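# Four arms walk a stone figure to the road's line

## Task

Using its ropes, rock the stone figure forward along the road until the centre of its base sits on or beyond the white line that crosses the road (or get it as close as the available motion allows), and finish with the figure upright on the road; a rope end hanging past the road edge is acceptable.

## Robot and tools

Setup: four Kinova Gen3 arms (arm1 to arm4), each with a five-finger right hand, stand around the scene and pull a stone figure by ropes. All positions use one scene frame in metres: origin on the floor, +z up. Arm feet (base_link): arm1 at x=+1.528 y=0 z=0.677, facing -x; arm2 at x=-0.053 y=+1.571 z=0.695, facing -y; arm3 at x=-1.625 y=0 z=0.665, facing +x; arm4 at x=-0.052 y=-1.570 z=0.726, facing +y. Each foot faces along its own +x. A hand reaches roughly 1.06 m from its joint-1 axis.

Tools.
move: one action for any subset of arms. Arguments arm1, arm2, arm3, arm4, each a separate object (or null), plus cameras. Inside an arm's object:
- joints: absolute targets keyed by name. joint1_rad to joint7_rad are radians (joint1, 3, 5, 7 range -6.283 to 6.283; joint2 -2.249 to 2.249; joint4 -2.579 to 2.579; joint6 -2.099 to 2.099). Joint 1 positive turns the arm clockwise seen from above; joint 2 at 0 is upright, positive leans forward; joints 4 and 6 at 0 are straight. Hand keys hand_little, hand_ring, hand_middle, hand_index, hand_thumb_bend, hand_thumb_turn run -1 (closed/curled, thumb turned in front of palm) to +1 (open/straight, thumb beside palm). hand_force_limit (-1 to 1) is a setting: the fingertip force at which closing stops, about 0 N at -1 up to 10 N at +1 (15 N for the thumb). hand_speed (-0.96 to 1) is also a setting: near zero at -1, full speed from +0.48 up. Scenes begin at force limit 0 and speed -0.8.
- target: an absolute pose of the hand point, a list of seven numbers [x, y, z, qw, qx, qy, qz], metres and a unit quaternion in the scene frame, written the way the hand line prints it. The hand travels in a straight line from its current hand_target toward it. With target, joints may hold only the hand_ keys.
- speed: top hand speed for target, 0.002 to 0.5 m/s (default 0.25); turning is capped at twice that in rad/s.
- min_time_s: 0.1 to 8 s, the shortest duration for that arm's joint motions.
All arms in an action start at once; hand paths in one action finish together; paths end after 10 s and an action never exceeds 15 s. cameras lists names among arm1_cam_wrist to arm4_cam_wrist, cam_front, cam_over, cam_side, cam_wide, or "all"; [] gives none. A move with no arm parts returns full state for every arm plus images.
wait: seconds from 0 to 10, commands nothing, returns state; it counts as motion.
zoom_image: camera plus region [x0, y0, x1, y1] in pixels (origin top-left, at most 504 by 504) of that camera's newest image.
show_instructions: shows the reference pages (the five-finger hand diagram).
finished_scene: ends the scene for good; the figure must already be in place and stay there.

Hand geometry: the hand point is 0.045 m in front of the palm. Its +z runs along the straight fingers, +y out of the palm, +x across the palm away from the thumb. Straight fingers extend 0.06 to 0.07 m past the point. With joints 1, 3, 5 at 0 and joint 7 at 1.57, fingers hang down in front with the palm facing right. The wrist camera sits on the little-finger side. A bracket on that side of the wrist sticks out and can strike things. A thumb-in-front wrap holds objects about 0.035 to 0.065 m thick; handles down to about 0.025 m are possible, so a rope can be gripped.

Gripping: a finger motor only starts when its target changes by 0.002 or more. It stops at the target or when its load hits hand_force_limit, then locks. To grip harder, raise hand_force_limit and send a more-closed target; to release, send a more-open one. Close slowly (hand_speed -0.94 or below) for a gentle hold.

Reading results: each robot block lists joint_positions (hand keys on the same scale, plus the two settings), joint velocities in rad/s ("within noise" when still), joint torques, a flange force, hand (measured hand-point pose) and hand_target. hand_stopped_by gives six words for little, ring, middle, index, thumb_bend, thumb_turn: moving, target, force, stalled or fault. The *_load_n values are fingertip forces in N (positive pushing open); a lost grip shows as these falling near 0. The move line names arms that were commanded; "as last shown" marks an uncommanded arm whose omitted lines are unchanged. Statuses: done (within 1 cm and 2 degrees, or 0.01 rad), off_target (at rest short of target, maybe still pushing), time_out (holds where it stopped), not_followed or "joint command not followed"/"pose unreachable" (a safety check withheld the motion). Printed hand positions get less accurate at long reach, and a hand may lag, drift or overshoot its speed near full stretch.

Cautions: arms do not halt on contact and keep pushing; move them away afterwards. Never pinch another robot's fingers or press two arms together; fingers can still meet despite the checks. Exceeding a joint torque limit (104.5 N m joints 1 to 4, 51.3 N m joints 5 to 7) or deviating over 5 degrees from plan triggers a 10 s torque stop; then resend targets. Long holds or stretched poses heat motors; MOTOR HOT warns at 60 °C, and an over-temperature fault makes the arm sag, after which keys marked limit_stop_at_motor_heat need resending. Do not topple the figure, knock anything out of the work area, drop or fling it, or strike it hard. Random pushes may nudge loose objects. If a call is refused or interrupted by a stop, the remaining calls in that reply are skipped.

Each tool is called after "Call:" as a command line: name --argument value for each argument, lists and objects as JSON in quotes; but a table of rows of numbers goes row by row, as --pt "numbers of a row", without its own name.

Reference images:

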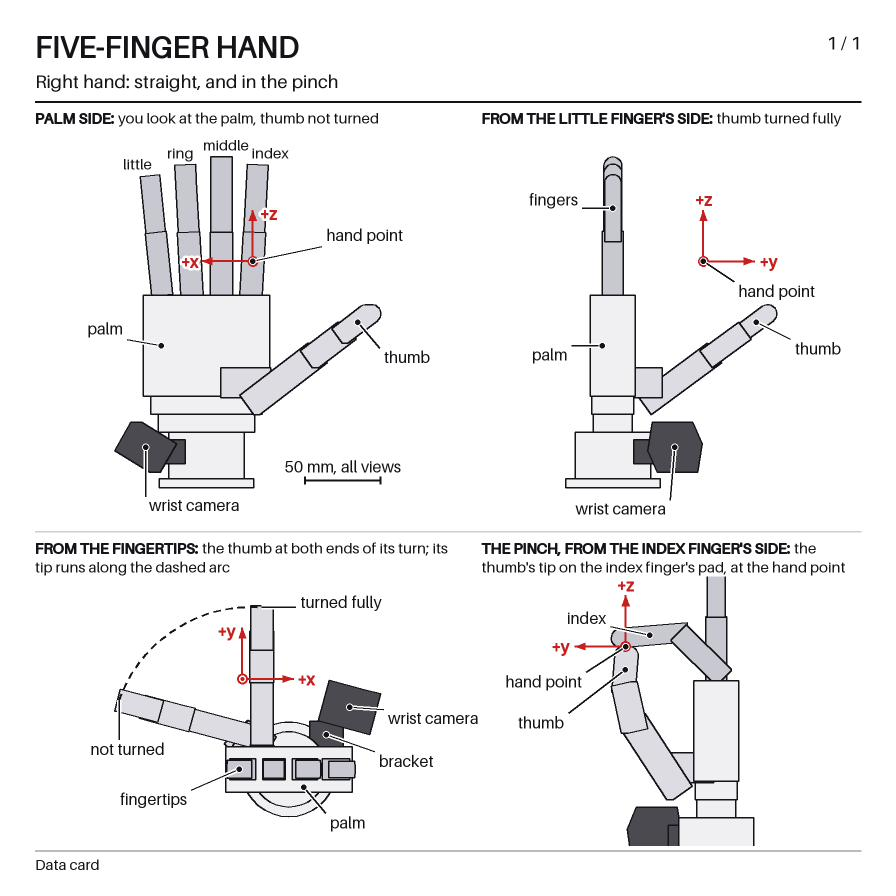

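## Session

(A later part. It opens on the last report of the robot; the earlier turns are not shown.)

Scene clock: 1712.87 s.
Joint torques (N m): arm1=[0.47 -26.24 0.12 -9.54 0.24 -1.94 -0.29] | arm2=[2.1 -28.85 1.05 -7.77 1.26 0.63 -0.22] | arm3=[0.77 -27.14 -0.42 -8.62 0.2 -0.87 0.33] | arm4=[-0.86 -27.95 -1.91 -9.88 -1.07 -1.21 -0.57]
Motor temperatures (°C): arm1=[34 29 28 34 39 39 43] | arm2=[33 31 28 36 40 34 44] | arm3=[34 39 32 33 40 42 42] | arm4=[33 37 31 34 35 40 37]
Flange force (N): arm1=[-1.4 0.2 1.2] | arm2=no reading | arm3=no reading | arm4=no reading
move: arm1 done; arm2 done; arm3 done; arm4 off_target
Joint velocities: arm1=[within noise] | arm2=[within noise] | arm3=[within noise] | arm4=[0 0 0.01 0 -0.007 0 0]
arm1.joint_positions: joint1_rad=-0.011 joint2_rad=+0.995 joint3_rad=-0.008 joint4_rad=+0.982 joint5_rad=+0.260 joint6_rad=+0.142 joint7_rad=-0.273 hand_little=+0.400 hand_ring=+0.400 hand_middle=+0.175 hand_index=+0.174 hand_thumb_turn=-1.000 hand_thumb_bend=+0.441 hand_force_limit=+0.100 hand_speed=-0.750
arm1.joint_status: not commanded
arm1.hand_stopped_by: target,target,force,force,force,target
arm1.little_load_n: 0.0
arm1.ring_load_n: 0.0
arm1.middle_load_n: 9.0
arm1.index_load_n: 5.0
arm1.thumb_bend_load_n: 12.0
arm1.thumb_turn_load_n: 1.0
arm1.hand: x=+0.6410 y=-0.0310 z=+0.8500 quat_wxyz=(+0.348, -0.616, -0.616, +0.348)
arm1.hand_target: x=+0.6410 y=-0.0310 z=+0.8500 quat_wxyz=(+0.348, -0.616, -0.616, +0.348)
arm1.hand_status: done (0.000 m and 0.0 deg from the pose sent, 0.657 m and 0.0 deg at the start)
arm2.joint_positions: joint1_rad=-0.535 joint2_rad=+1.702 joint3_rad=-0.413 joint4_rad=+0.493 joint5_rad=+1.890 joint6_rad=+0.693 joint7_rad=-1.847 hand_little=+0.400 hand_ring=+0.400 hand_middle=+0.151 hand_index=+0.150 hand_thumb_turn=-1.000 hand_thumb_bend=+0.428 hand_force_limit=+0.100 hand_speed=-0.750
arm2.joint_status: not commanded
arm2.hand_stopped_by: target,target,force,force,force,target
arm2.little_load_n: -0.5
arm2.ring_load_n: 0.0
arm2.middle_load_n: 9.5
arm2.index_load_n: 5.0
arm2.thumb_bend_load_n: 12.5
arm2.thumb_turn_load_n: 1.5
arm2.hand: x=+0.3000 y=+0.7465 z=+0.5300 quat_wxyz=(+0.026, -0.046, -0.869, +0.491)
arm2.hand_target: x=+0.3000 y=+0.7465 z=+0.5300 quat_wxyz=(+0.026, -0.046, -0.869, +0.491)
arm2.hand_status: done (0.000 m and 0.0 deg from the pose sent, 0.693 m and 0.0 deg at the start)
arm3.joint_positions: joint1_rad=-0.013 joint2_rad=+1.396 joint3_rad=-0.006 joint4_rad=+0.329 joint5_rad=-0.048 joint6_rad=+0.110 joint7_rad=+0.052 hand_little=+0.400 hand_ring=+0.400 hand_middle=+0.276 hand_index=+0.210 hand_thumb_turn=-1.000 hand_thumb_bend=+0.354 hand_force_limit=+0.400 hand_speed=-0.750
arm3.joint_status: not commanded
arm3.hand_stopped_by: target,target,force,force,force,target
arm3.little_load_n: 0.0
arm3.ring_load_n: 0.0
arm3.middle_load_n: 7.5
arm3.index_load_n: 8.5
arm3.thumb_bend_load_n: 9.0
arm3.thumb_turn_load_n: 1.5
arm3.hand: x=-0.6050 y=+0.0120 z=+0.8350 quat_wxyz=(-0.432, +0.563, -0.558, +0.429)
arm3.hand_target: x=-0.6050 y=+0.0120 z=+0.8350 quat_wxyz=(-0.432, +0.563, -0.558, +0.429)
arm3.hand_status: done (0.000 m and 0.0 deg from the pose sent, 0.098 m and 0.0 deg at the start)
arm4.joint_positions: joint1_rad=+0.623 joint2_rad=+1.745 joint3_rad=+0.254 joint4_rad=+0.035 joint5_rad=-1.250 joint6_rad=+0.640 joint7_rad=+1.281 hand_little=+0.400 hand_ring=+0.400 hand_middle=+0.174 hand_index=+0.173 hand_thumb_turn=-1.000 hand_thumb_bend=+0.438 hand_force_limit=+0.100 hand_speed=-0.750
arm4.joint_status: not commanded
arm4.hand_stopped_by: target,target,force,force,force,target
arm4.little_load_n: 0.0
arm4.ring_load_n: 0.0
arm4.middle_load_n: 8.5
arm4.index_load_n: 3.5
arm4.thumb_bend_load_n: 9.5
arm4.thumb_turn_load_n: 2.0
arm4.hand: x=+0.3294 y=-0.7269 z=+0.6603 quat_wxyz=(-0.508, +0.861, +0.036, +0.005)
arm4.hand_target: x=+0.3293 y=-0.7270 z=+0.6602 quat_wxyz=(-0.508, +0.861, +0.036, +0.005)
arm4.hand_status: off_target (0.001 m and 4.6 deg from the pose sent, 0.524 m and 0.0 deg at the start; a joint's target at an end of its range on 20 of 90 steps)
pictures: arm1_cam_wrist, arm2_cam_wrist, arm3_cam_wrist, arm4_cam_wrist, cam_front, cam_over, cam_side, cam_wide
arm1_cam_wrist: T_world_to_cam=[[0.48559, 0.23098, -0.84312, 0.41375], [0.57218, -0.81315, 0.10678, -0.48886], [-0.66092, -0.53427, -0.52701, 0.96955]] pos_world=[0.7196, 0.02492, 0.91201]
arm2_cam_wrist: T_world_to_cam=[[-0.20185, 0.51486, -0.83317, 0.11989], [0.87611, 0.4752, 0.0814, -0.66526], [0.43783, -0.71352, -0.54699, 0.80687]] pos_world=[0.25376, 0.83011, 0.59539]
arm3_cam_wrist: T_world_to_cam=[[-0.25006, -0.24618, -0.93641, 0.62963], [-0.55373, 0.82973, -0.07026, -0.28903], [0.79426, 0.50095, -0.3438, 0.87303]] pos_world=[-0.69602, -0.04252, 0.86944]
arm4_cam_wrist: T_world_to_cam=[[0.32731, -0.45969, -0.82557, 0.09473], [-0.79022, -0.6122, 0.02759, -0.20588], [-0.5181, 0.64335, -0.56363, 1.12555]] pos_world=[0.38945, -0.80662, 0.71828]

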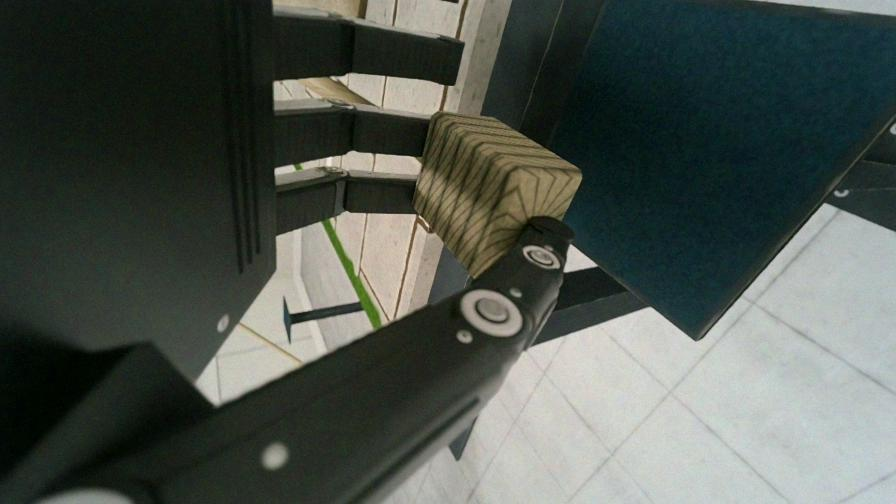

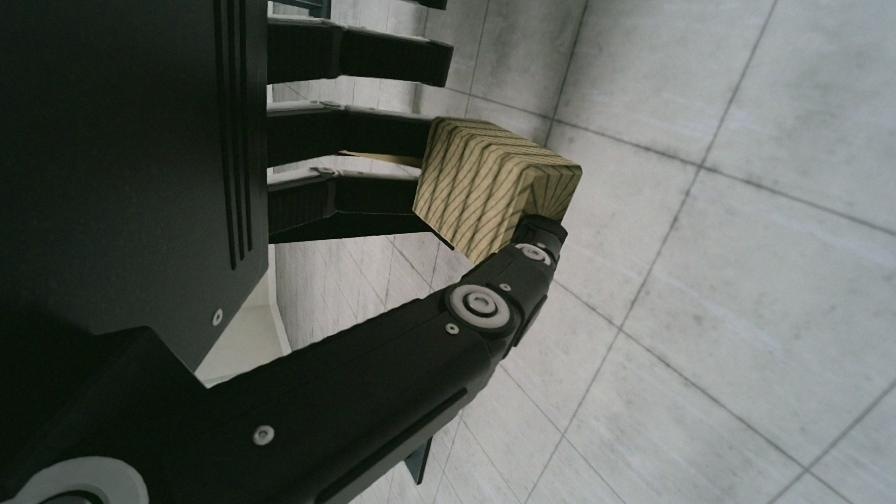

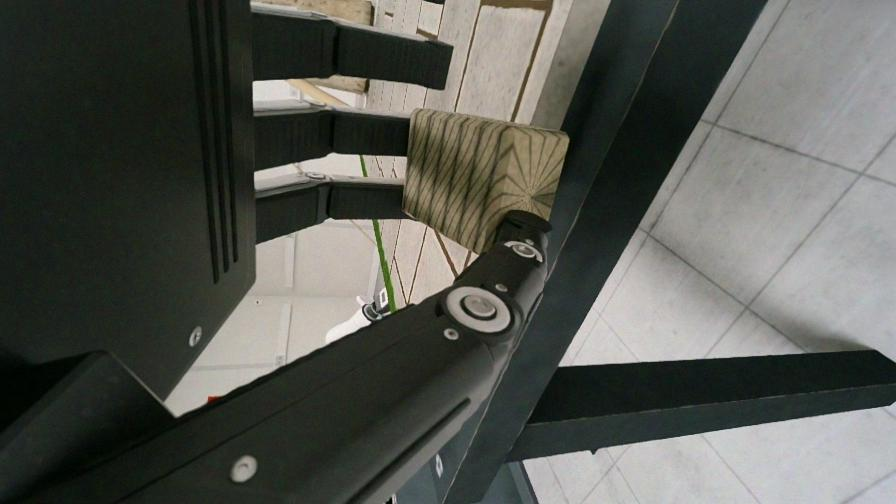

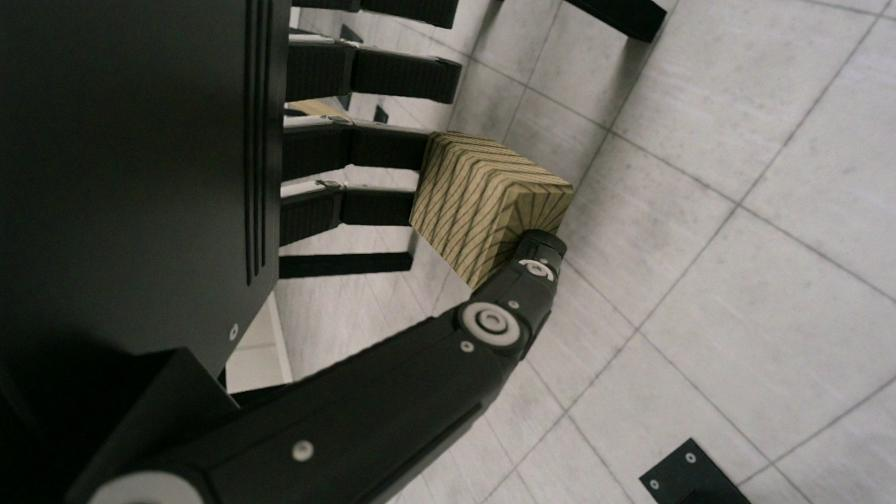

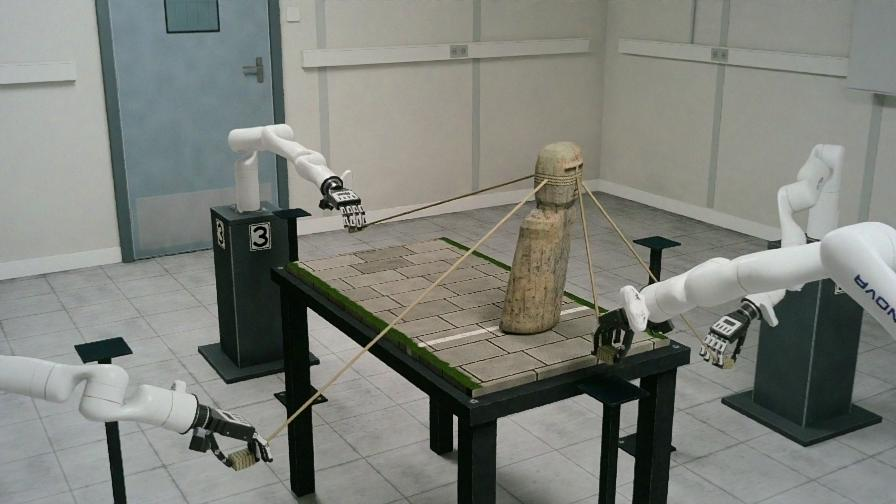

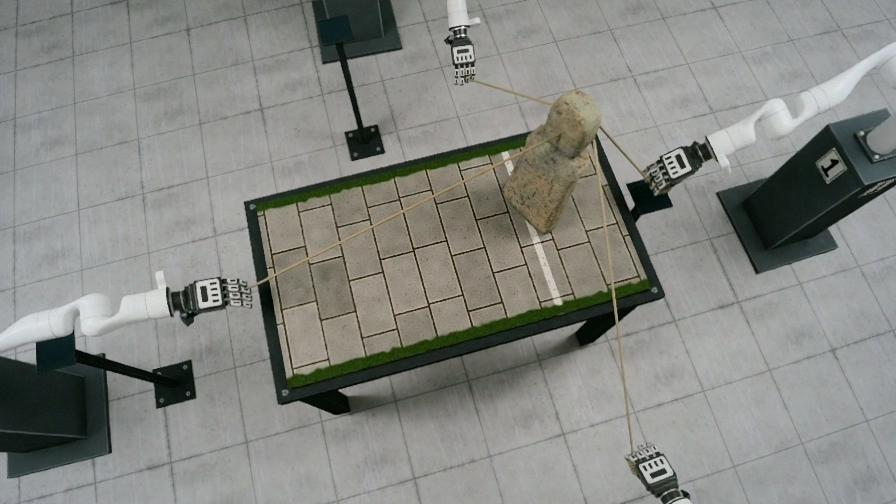

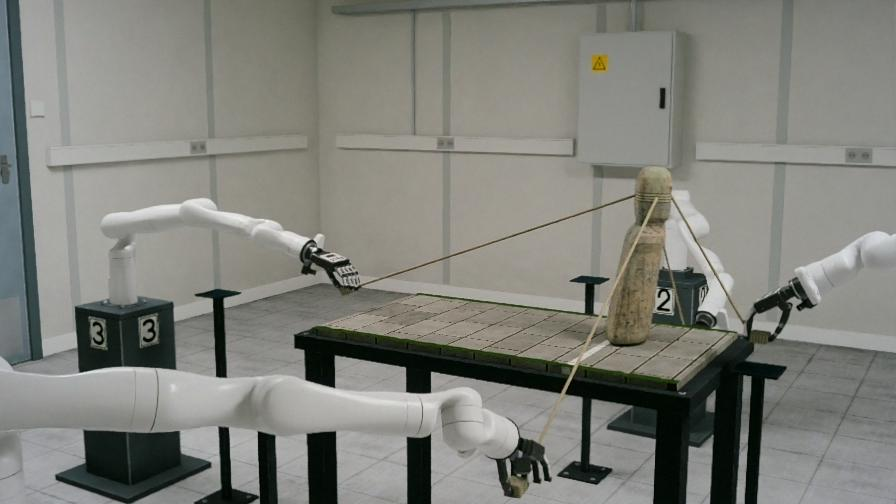

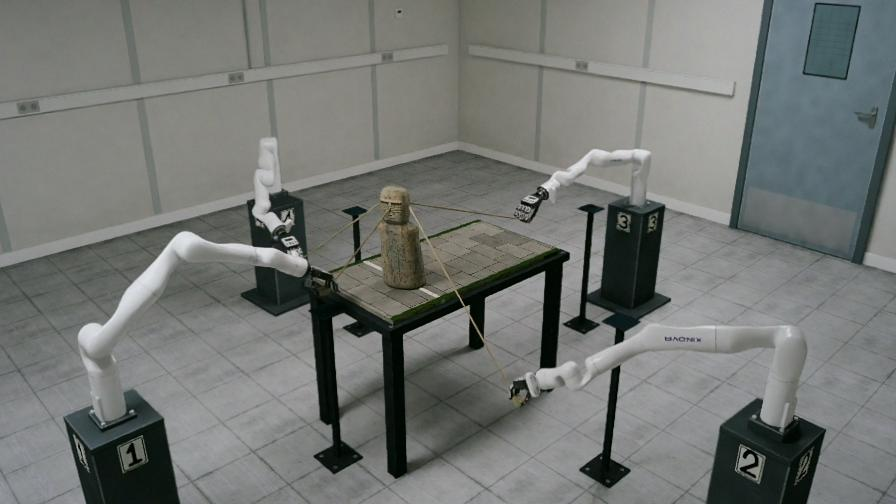

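Call:
move --arm1 '{"target": [0.641, -0.031, 0.7812, 0.348, -0.6157, -0.6157, 0.348], "speed": 0.2}' --arm3 '{"target": [-0.602, -0.195, 0.890, 0.502, -0.4978, 0.4934, -0.4978], "speed": 0.2}' --cameras '["arm1_cam_wrist", "arm3_cam_wrist", "cam_front", "cam_over", "cam_side"]'

Call:
zoom_image --camera "cam_front" --region '[550, 290, 690, 430]'

Call:
zoom_image --camera "cam_over" --region '[180, 200, 360, 380]'

Scene clock: 1759.43 s.
Joint torques (N m): arm1=[0.46 -26.45 0.59 -9.1 0.19 -1.9 -0.29] | arm2=[2.09 -28.81 1.08 -7.75 1.25 0.63 -0.2] | arm3=[9.98 -23.37 -1.06 1.9 0.57 -1.33 0.71] | arm4=[-0.83 -27.97 -1.48 -9.7 -1.04 -1.24 -0.49]
Motor temperatures (°C): arm1=[34 30 28 34 39 39 43] | arm2=[33 32 28 36 39 34 44] | arm3=[34 39 32 33 40 42 42] | arm4=[33 38 31 34 35 40 37]
Flange force (N): arm1=[-1.9 1.1 0.1] | arm2=no reading | arm3=no reading | arm4=no reading
move: arm1 done; arm3 done
Joint velocities: within noise
arm1.joint_positions: joint1_rad=-0.041 joint2_rad=+1.084 joint3_rad=+0.063 joint4_rad=+1.028 joint5_rad=+0.243 joint6_rad=+0.004 joint7_rad=-0.310 hand_little=+0.400 hand_ring=+0.400 hand_middle=+0.175 hand_index=+0.174 hand_thumb_turn=-1.000 hand_thumb_bend=+0.441 hand_force_limit=+0.100 hand_speed=-0.750
arm1.joint_status: not commanded
arm1.hand_stopped_by: target,target,force,force,force,target
arm1.little_load_n: 0.0
arm1.ring_load_n: 0.0
arm1.middle_load_n: 9.5
arm1.index_load_n: 5.0
arm1.thumb_bend_load_n: 11.5
arm1.thumb_turn_load_n: 0.5
arm1.hand: x=+0.6410 y=-0.0310 z=+0.7812 quat_wxyz=(+0.348, -0.616, -0.616, +0.348)
arm1.hand_target: x=+0.6410 y=-0.0310 z=+0.7812 quat_wxyz=(+0.348, -0.616, -0.616, +0.348)
arm1.hand_status: done (0.000 m and 0.0 deg from the pose sent, 0.069 m and 0.0 deg at the start)
arm2.joint_positions: joint1_rad=-0.535 joint2_rad=+1.702 joint3_rad=-0.413 joint4_rad=+0.493 joint5_rad=+1.890 joint6_rad=+0.693 joint7_rad=-1.847 hand_little=+0.400 hand_ring=+0.400 hand_middle=+0.151 hand_index=+0.150 hand_thumb_turn=-1.000 hand_thumb_bend=+0.428 hand_force_limit=+0.100 hand_speed=-0.750
arm2.joint_status: not commanded
arm2.hand_stopped_by: target,target,force,force,force,target
arm2.little_load_n: 0.0
arm2.ring_load_n: 0.0
arm2.middle_load_n: 9.0
arm2.index_load_n: 4.5
arm2.thumb_bend_load_n: 12.5
arm2.thumb_turn_load_n: 1.5
arm2.hand: x=+0.3000 y=+0.7465 z=+0.5300 quat_wxyz=(+0.026, -0.046, -0.869, +0.491)
arm2.hand_target: x=+0.3000 y=+0.7465 z=+0.5300 quat_wxyz=(+0.026, -0.046, -0.869, +0.491)
arm2.hand_status: not commanded
arm3.joint_positions: joint1_rad=+0.308 joint2_rad=+1.578 joint3_rad=-2.428 joint4_rad=+0.035 joint5_rad=+0.881 joint6_rad=+0.295 joint7_rad=+1.541 hand_little=+0.400 hand_ring=+0.400 hand_middle=+0.277 hand_index=+0.210 hand_thumb_turn=-1.000 hand_thumb_bend=+0.353 hand_force_limit=+0.400 hand_speed=-0.750
arm3.joint_status: not commanded
arm3.hand_stopped_by: target,target,force,force,force,target
arm3.little_load_n: 0.0
arm3.ring_load_n: 0.0
arm3.middle_load_n: 12.0
arm3.index_load_n: 12.0
arm3.thumb_bend_load_n: 7.0
arm3.thumb_turn_load_n: 1.0
arm3.hand: x=-0.6031 y=-0.1948 z=+0.8902 quat_wxyz=(-0.502, +0.497, -0.497, +0.504)
arm3.hand_target: x=-0.6030 y=-0.1947 z=+0.8900 quat_wxyz=(-0.502, +0.497, -0.497, +0.504)
arm3.hand_status: done (0.001 m and 0.7 deg from the pose sent, 0.214 m and 15.5 deg at the start; a joint's target at an end of its range on 15 of 151 steps)
arm4.joint_positions: joint1_rad=+0.623 joint2_rad=+1.745 joint3_rad=+0.254 joint4_rad=+0.035 joint5_rad=-1.251 joint6_rad=+0.640 joint7_rad=+1.281 hand_little=+0.400 hand_ring=+0.400 hand_middle=+0.174 hand_index=+0.173 hand_thumb_turn=-1.000 hand_thumb_bend=+0.438 hand_force_limit=+0.100 hand_speed=-0.750
arm4.joint_status: not commanded
arm4.hand_stopped_by: target,target,force,force,force,target
arm4.little_load_n: 0.0
arm4.ring_load_n: 0.0
arm4.middle_load_n: 8.5
arm4.index_load_n: 3.5
arm4.thumb_bend_load_n: 9.5
arm4.thumb_turn_load_n: 2.0
arm4.hand: x=+0.3293 y=-0.7270 z=+0.6602 quat_wxyz=(-0.508, +0.861, +0.036, +0.005)
arm4.hand_target: x=+0.3293 y=-0.7270 z=+0.6602 quat_wxyz=(-0.508, +0.861, +0.036, +0.005)
arm4.hand_status: not commanded
arm1_cam_wrist: T_world_to_cam=[[0.48548, 0.23089, -0.8432, 0.35589], [0.5722, -0.81313, 0.1068, -0.48155], [-0.66097, -0.53433, -0.52688, 0.93322]] pos_world=[0.7196, 0.02492, 0.84321]
arm3_cam_wrist: T_world_to_cam=[[0.01065, -0.24567, -0.9693, 0.81747], [-0.50472, 0.83549, -0.2173, 0.04908], [0.86322, 0.49153, -0.1151, 0.83014]] pos_world=[-0.70052, -0.24823, 0.89858]

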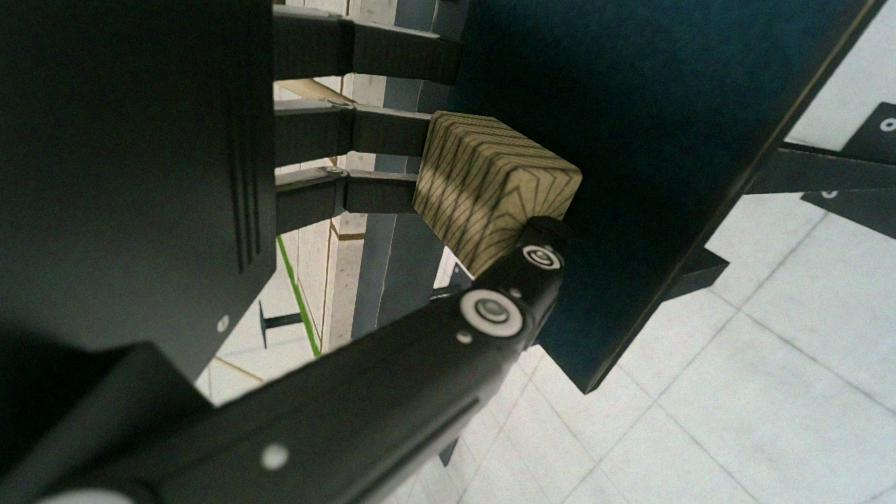

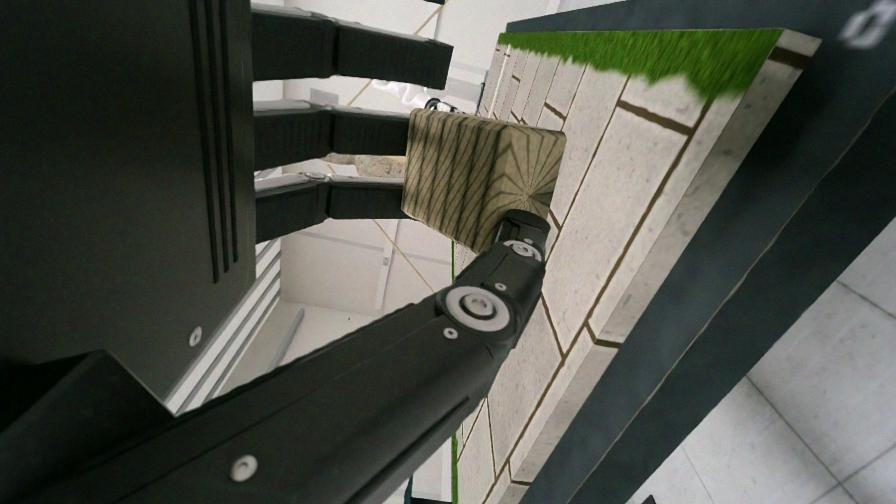

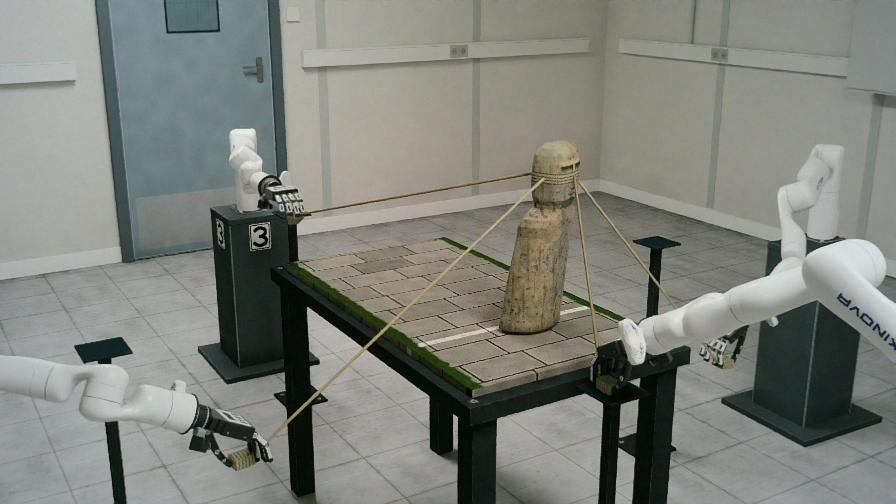

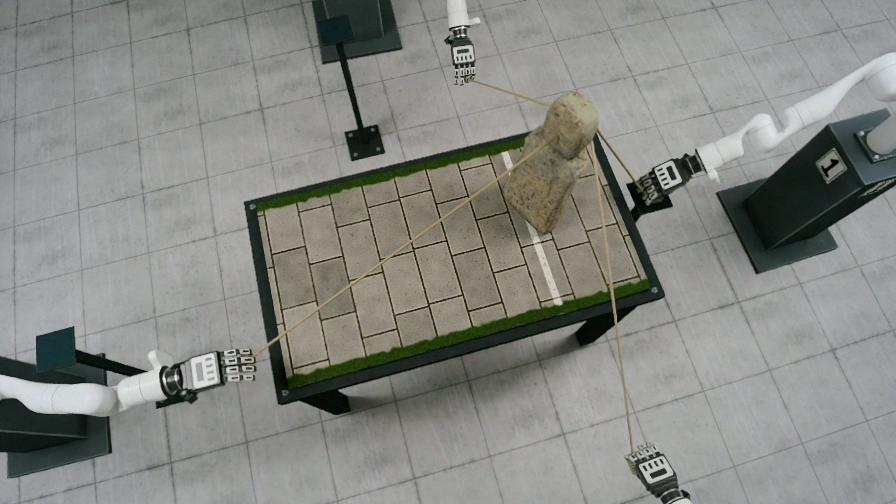

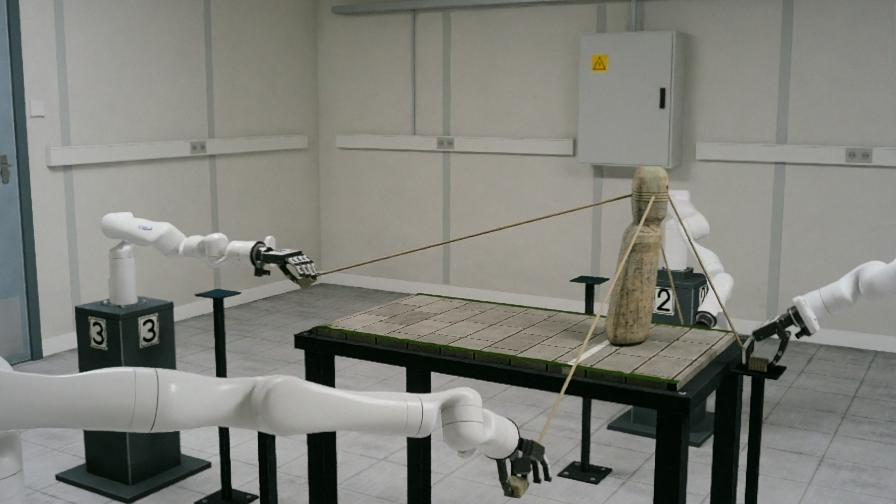

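Scaled by 3.600 from the camera's image (finer frame: 1280x720).

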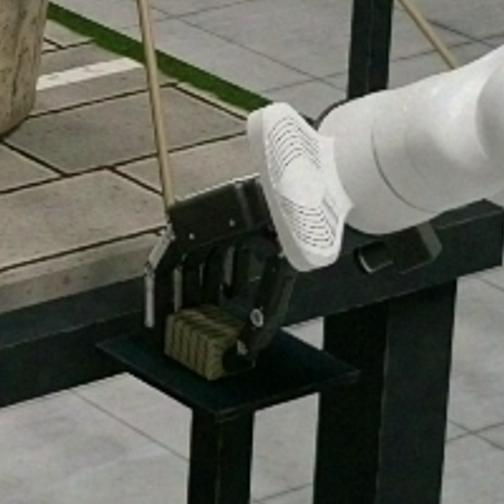

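Scaled by 2.800 from the camera's image (finer frame: 1280x720).

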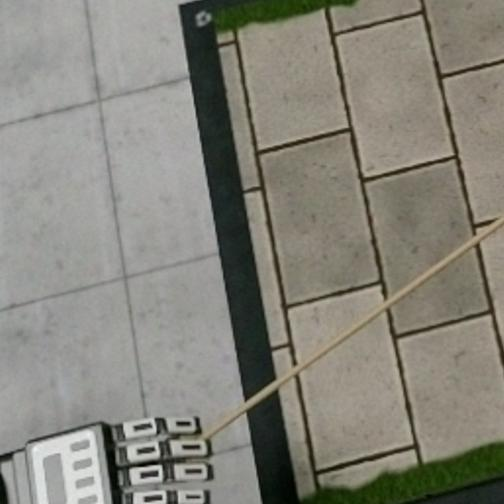

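Call:
move --arm1 '{"joints": {"hand_speed": -0.4, "hand_index": 0.45, "hand_middle": 0.45, "hand_thumb_bend": 0.8}}' --arm3 '{"target": [-0.603, -0.150, 0.890, 0.502, -0.497, 0.497, -0.504], "speed": 0.1}' --cameras '["arm1_cam_wrist", "cam_front", "cam_over"]'

Scene clock: 1772.70 s.
Joint torques (N m): arm1=[0.47 -26.42 0.49 -9.01 0.12 -1.87 -0.25] | arm2=[2.11 -28.87 1.09 -7.74 1.26 0.65 -0.22] | arm3=[4.57 -26.12 -3.92 0.85 0.21 -0.97 0.19] | arm4=[-0.79 -27.97 -1.54 -9.72 -1.06 -1.23 -0.61]
Motor temperatures (°C): arm1=[34 30 28 34 39 39 43] | arm2=[33 32 28 36 39 34 44] | arm3=[34 39 32 33 40 42 42] | arm4=[33 38 31 34 35 40 37]
Flange force (N): arm1=[-2.1 1.0 0.3] | arm2=no reading | arm3=no reading | arm4=no reading
move: arm1 done; arm3 done
Joint velocities: within noise
arm1.joint_positions: joint1_rad=-0.041 joint2_rad=+1.084 joint3_rad=+0.063 joint4_rad=+1.028 joint5_rad=+0.243 joint6_rad=+0.004 joint7_rad=-0.310 hand_little=+0.400 hand_ring=+0.400 hand_middle=+0.450 hand_index=+0.450 hand_thumb_turn=-1.000 hand_thumb_bend=+0.800 hand_force_limit=+0.100 hand_speed=-0.400
arm1.joint_status: all done
arm1.hand_stopped_by: target,target,target,target,target,target
arm1.little_load_n: 0.0
arm1.ring_load_n: 0.0
arm1.middle_load_n: 0.0
arm1.index_load_n: 0.0
arm1.thumb_bend_load_n: 0.0
arm1.thumb_turn_load_n: 0.0
arm1.hand: x=+0.6410 y=-0.0310 z=+0.7812 quat_wxyz=(+0.348, -0.616, -0.616, +0.348)
arm1.hand_target: x=+0.6410 y=-0.0310 z=+0.7812 quat_wxyz=(+0.348, -0.616, -0.616, +0.348)
arm1.hand_status: not commanded
arm2.joint_positions: joint1_rad=-0.535 joint2_rad=+1.702 joint3_rad=-0.413 joint4_rad=+0.493 joint5_rad=+1.890 joint6_rad=+0.693 joint7_rad=-1.847 hand_little=+0.400 hand_ring=+0.400 hand_middle=+0.151 hand_index=+0.150 hand_thumb_turn=-1.000 hand_thumb_bend=+0.428 hand_force_limit=+0.100 hand_speed=-0.750
arm2.joint_status: not commanded
arm2.hand_stopped_by: target,target,force,force,force,target
arm2.little_load_n: 0.0
arm2.ring_load_n: 0.0
arm2.middle_load_n: 9.0
arm2.index_load_n: 5.0
arm2.thumb_bend_load_n: 12.5
arm2.thumb_turn_load_n: 1.5
arm2.hand: x=+0.3000 y=+0.7465 z=+0.5300 quat_wxyz=(+0.026, -0.046, -0.869, +0.491)
arm2.hand_target: x=+0.3000 y=+0.7465 z=+0.5300 quat_wxyz=(+0.026, -0.046, -0.869, +0.491)
arm2.hand_status: not commanded
arm3.joint_positions: joint1_rad=+0.375 joint2_rad=+1.602 joint3_rad=-1.847 joint4_rad=+0.351 joint5_rad=+1.130 joint6_rad=+0.072 joint7_rad=+0.709 hand_little=+0.400 hand_ring=+0.400 hand_middle=+0.276 hand_index=+0.210 hand_thumb_turn=-1.000 hand_thumb_bend=+0.353 hand_force_limit=+0.400 hand_speed=-0.750
arm3.joint_status: not commanded
arm3.hand_stopped_by: target,target,force,force,force,target
arm3.little_load_n: 0.0
arm3.ring_load_n: 0.0
arm3.middle_load_n: 9.0
arm3.index_load_n: 10.0
arm3.thumb_bend_load_n: 8.5
arm3.thumb_turn_load_n: 1.5
arm3.hand: x=-0.6030 y=-0.1500 z=+0.8900 quat_wxyz=(-0.502, +0.497, -0.497, +0.504)
arm3.hand_target: x=-0.6030 y=-0.1500 z=+0.8900 quat_wxyz=(-0.502, +0.497, -0.497, +0.504)
arm3.hand_status: done (0.000 m and 0.0 deg from the pose sent, 0.045 m and 0.1 deg at the start)
arm4.joint_positions: joint1_rad=+0.623 joint2_rad=+1.745 joint3_rad=+0.254 joint4_rad=+0.035 joint5_rad=-1.251 joint6_rad=+0.640 joint7_rad=+1.281 hand_little=+0.400 hand_ring=+0.400 hand_middle=+0.174 hand_index=+0.173 hand_thumb_turn=-1.000 hand_thumb_bend=+0.438 hand_force_limit=+0.100 hand_speed=-0.750
arm4.joint_status: not commanded
arm4.hand_stopped_by: target,target,force,force,force,target
arm4.little_load_n: 0.0
arm4.ring_load_n: -0.5
arm4.middle_load_n: 8.5
arm4.index_load_n: 3.5
arm4.thumb_bend_load_n: 9.5
arm4.thumb_turn_load_n: 2.0
arm4.hand: x=+0.3293 y=-0.7270 z=+0.6602 quat_wxyz=(-0.508, +0.861, +0.036, +0.005)
arm4.hand_target: x=+0.3293 y=-0.7270 z=+0.6602 quat_wxyz=(-0.508, +0.861, +0.036, +0.005)
arm4.hand_status: not commanded
arm1_cam_wrist: T_world_to_cam=[[0.48548, 0.23089, -0.8432, 0.35589], [0.5722, -0.81313, 0.1068, -0.48155], [-0.66097, -0.53433, -0.52688, 0.93322]] pos_world=[0.7196, 0.02492, 0.84321]

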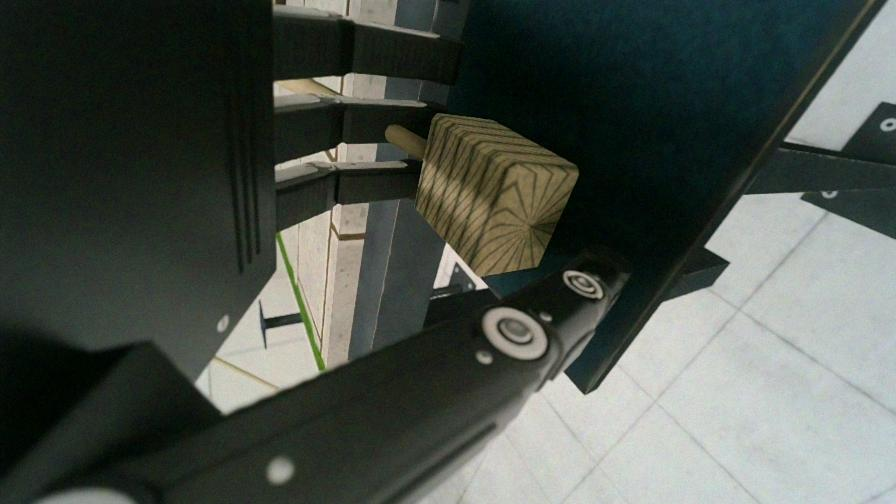

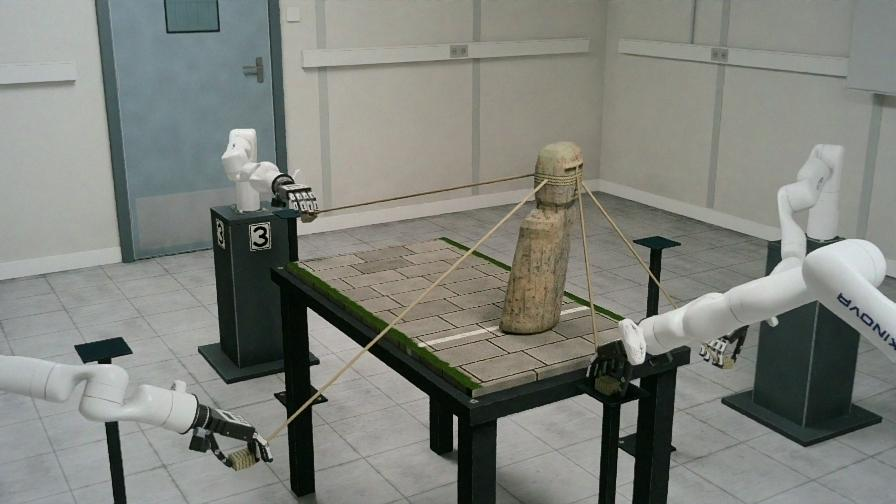

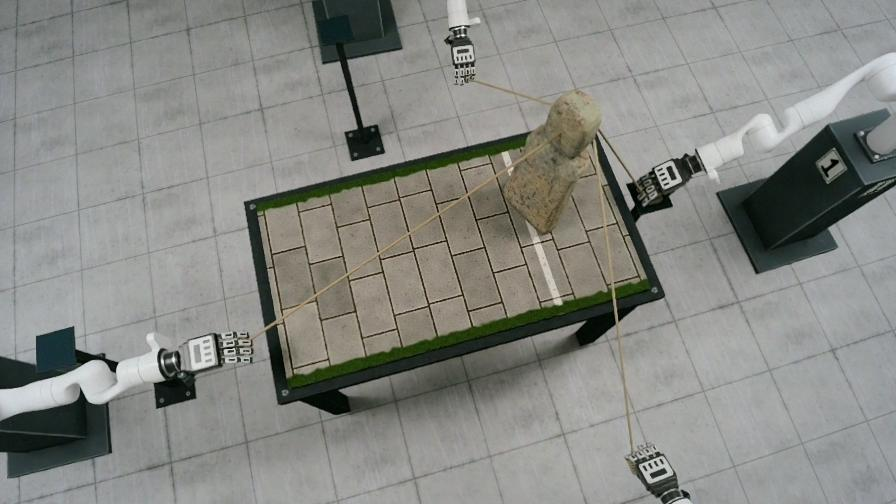

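Call:
move --arm1 '{"target": [0.641, -0.031, 0.870, 0.348, -0.6157, -0.6157, 0.348], "speed": 0.25}' --arm3 '{"joints": {"hand_speed": 0.2, "hand_index": 1, "hand_middle": 1}}' --cameras '["arm1_cam_wrist", "arm3_cam_wrist", "cam_front", "cam_over", "cam_side", "cam_wide"]'

Scene clock: 1799.77 s.
Joint torques (N m): arm1=[0.44 -25.94 -0.04 -9.66 0.28 -1.85 -0.32] | arm2=[2.12 -28.82 1.1 -7.75 1.26 0.65 -0.21] | arm3=[0.5 -29.12 -4.53 2.81 0.06 -1.54 0.33] | arm4=[-0.78 -27.84 -1.48 -9.78 -1.06 -1.17 -0.51]
Motor temperatures (°C): arm1=[34 31 28 34 39 39 43] | arm2=[33 32 28 36 39 34 44] | arm3=[34 40 32 32 40 42 42] | arm4=[33 38 31 34 35 40 37]
Flange force (N): arm1=[-1.2 0.4 0.6] | arm2=no reading | arm3=no reading | arm4=no reading
move: arm1 done; arm3 done
Joint velocities: within noise
arm1.joint_positions: joint1_rad=-0.003 joint2_rad=+0.974 joint3_rad=-0.028 joint4_rad=+0.960 joint5_rad=+0.263 joint6_rad=+0.186 joint7_rad=-0.261 hand_little=+0.400 hand_ring=+0.400 hand_middle=+0.450 hand_index=+0.450 hand_thumb_turn=-1.000 hand_thumb_bend=+0.800 hand_force_limit=+0.100 hand_speed=-0.400
arm1.joint_status: not commanded
arm1.hand_stopped_by: target,target,target,target,target,target
arm1.little_load_n: 0.0
arm1.ring_load_n: 0.0
arm1.middle_load_n: 0.0
arm1.index_load_n: 0.0
arm1.thumb_bend_load_n: 0.0
arm1.thumb_turn_load_n: 0.0
arm1.hand: x=+0.6410 y=-0.0310 z=+0.8700 quat_wxyz=(+0.348, -0.616, -0.616, +0.348)
arm1.hand_target: x=+0.6410 y=-0.0310 z=+0.8700 quat_wxyz=(+0.348, -0.616, -0.616, +0.348)
arm1.hand_status: done (0.000 m and 0.0 deg from the pose sent, 0.089 m and 0.0 deg at the start)
arm2.joint_positions: joint1_rad=-0.535 joint2_rad=+1.702 joint3_rad=-0.413 joint4_rad=+0.493 joint5_rad=+1.890 joint6_rad=+0.693 joint7_rad=-1.847 hand_little=+0.400 hand_ring=+0.400 hand_middle=+0.151 hand_index=+0.150 hand_thumb_turn=-1.000 hand_thumb_bend=+0.428 hand_force_limit=+0.100 hand_speed=-0.750
arm2.joint_status: not commanded
arm2.hand_stopped_by: target,target,force,force,force,target
arm2.little_load_n: 0.0
arm2.ring_load_n: 0.0
arm2.middle_load_n: 9.0
arm2.index_load_n: 5.0
arm2.thumb_bend_load_n: 12.5
arm2.thumb_turn_load_n: 1.5
arm2.hand: x=+0.3000 y=+0.7465 z=+0.5300 quat_wxyz=(+0.026, -0.046, -0.869, +0.491)
arm2.hand_target: x=+0.3000 y=+0.7465 z=+0.5300 quat_wxyz=(+0.026, -0.046, -0.869, +0.491)
arm2.hand_status: not commanded
arm3.joint_positions: joint1_rad=+0.375 joint2_rad=+1.602 joint3_rad=-1.847 joint4_rad=+0.351 joint5_rad=+1.130 joint6_rad=+0.072 joint7_rad=+0.709 hand_little=+0.400 hand_ring=+0.400 hand_middle=+1.000 hand_index=+1.000 hand_thumb_turn=-1.000 hand_thumb_bend=+0.351 hand_force_limit=+0.400 hand_speed=+0.200
arm3.joint_status: all done
arm3.hand_stopped_by: target,target,target,target,force,target
arm3.little_load_n: 0.0
arm3.ring_load_n: 0.0
arm3.middle_load_n: 0.0
arm3.index_load_n: -0.5
arm3.thumb_bend_load_n: 0.0
arm3.thumb_turn_load_n: 0.0
arm3.hand: x=-0.6030 y=-0.1500 z=+0.8900 quat_wxyz=(-0.502, +0.497, -0.497, +0.504)
arm3.hand_target: x=-0.6030 y=-0.1500 z=+0.8900 quat_wxyz=(-0.502, +0.497, -0.497, +0.504)
arm3.hand_status: not commanded
arm4.joint_positions: joint1_rad=+0.623 joint2_rad=+1.745 joint3_rad=+0.254 joint4_rad=+0.035 joint5_rad=-1.251 joint6_rad=+0.640 joint7_rad=+1.281 hand_little=+0.400 hand_ring=+0.400 hand_middle=+0.174 hand_index=+0.173 hand_thumb_turn=-1.000 hand_thumb_bend=+0.438 hand_force_limit=+0.100 hand_speed=-0.750
arm4.joint_status: not commanded
arm4.hand_stopped_by: target,target,force,force,force,target
arm4.little_load_n: 0.0
arm4.ring_load_n: 0.0
arm4.middle_load_n: 8.0
arm4.index_load_n: 3.5
arm4.thumb_bend_load_n: 9.5
arm4.thumb_turn_load_n: 2.0
arm4.hand: x=+0.3293 y=-0.7270 z=+0.6602 quat_wxyz=(-0.508, +0.861, +0.036, +0.005)
arm4.hand_target: x=+0.3293 y=-0.7270 z=+0.6602 quat_wxyz=(-0.508, +0.861, +0.036, +0.005)
arm4.hand_status: not commanded
arm1_cam_wrist: T_world_to_cam=[[0.48559, 0.23098, -0.84312, 0.43062], [0.57218, -0.81315, 0.10678, -0.491], [-0.66092, -0.53427, -0.52701, 0.98009]] pos_world=[0.7196, 0.02492, 0.93201]
arm3_cam_wrist: T_world_to_cam=[[0.00965, -0.24587, -0.96925, 0.8276], [-0.50539, 0.83519, -0.2169, 0.01079], [0.86284, 0.49195, -0.1162, 0.80883]] pos_world=[-0.70042, -0.20342, 0.89848]

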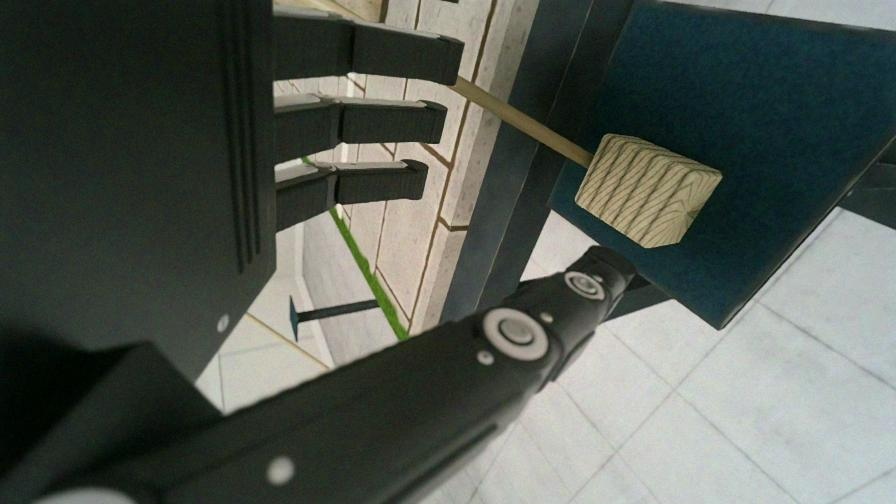

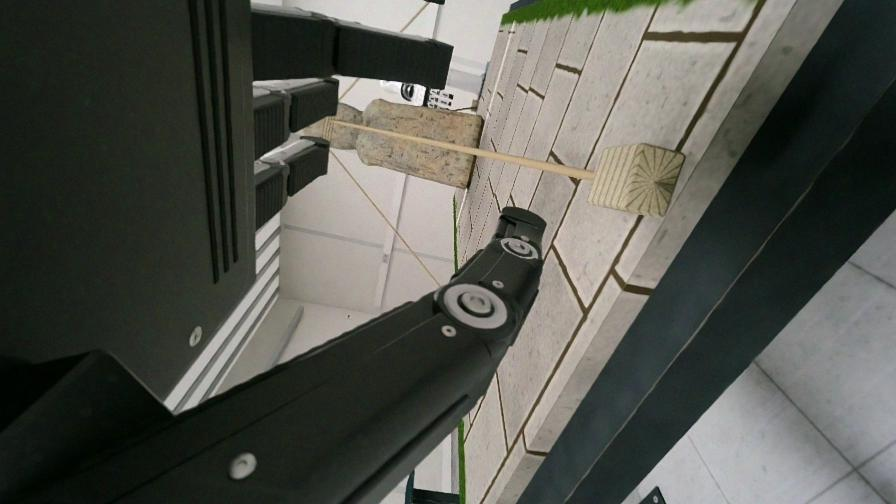

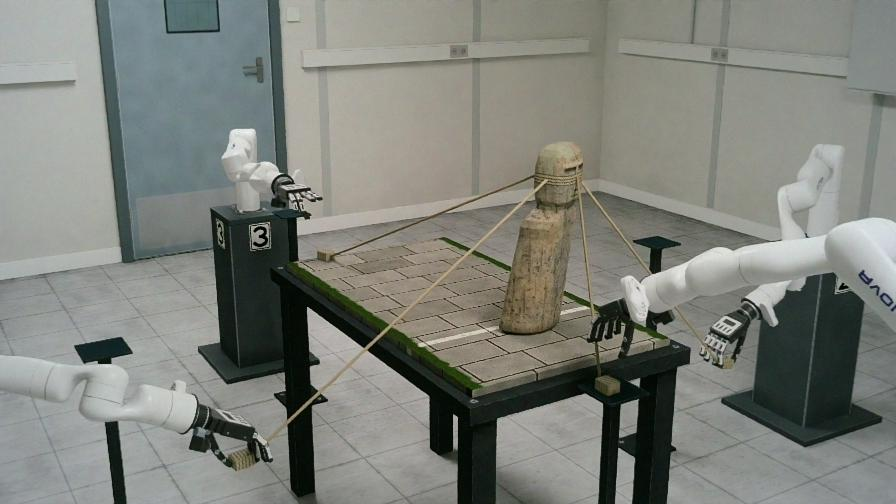

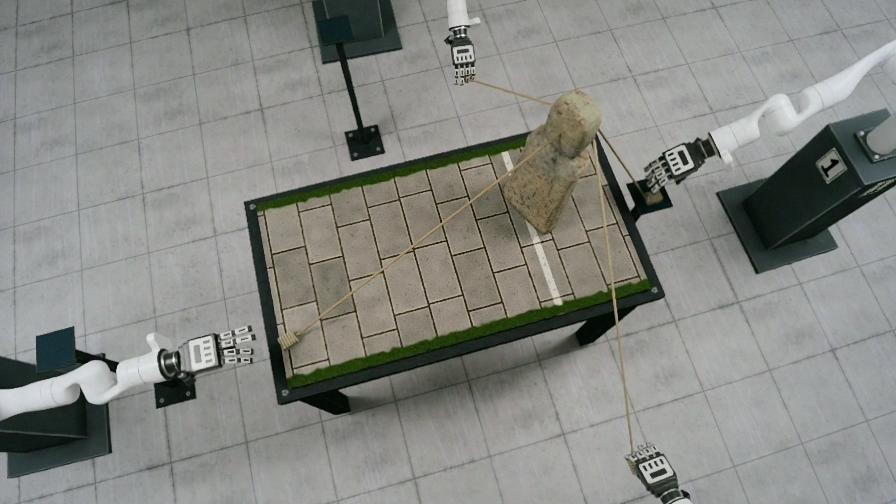

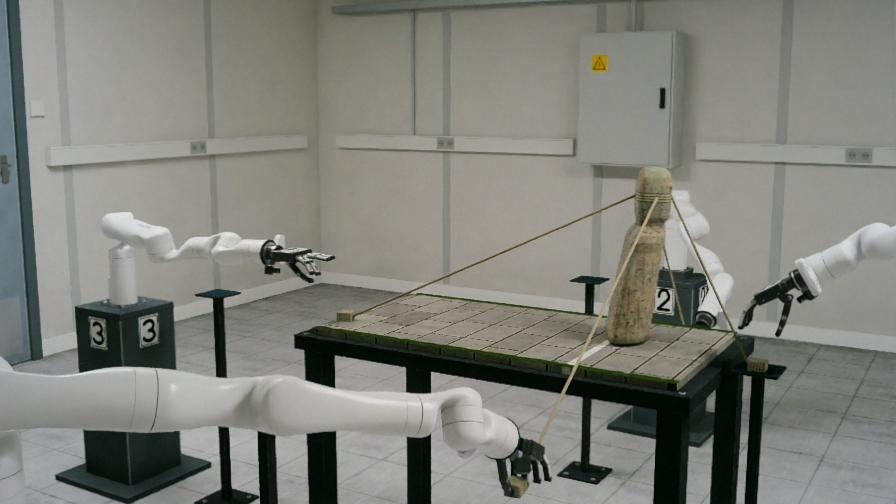

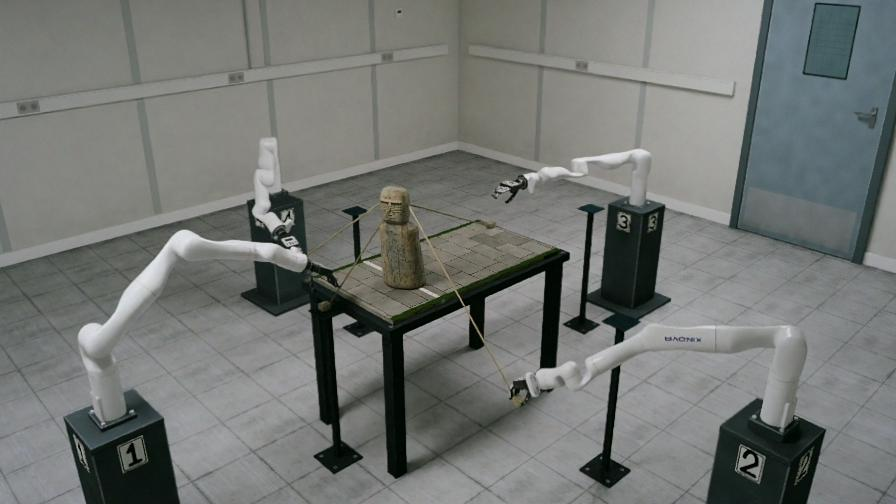

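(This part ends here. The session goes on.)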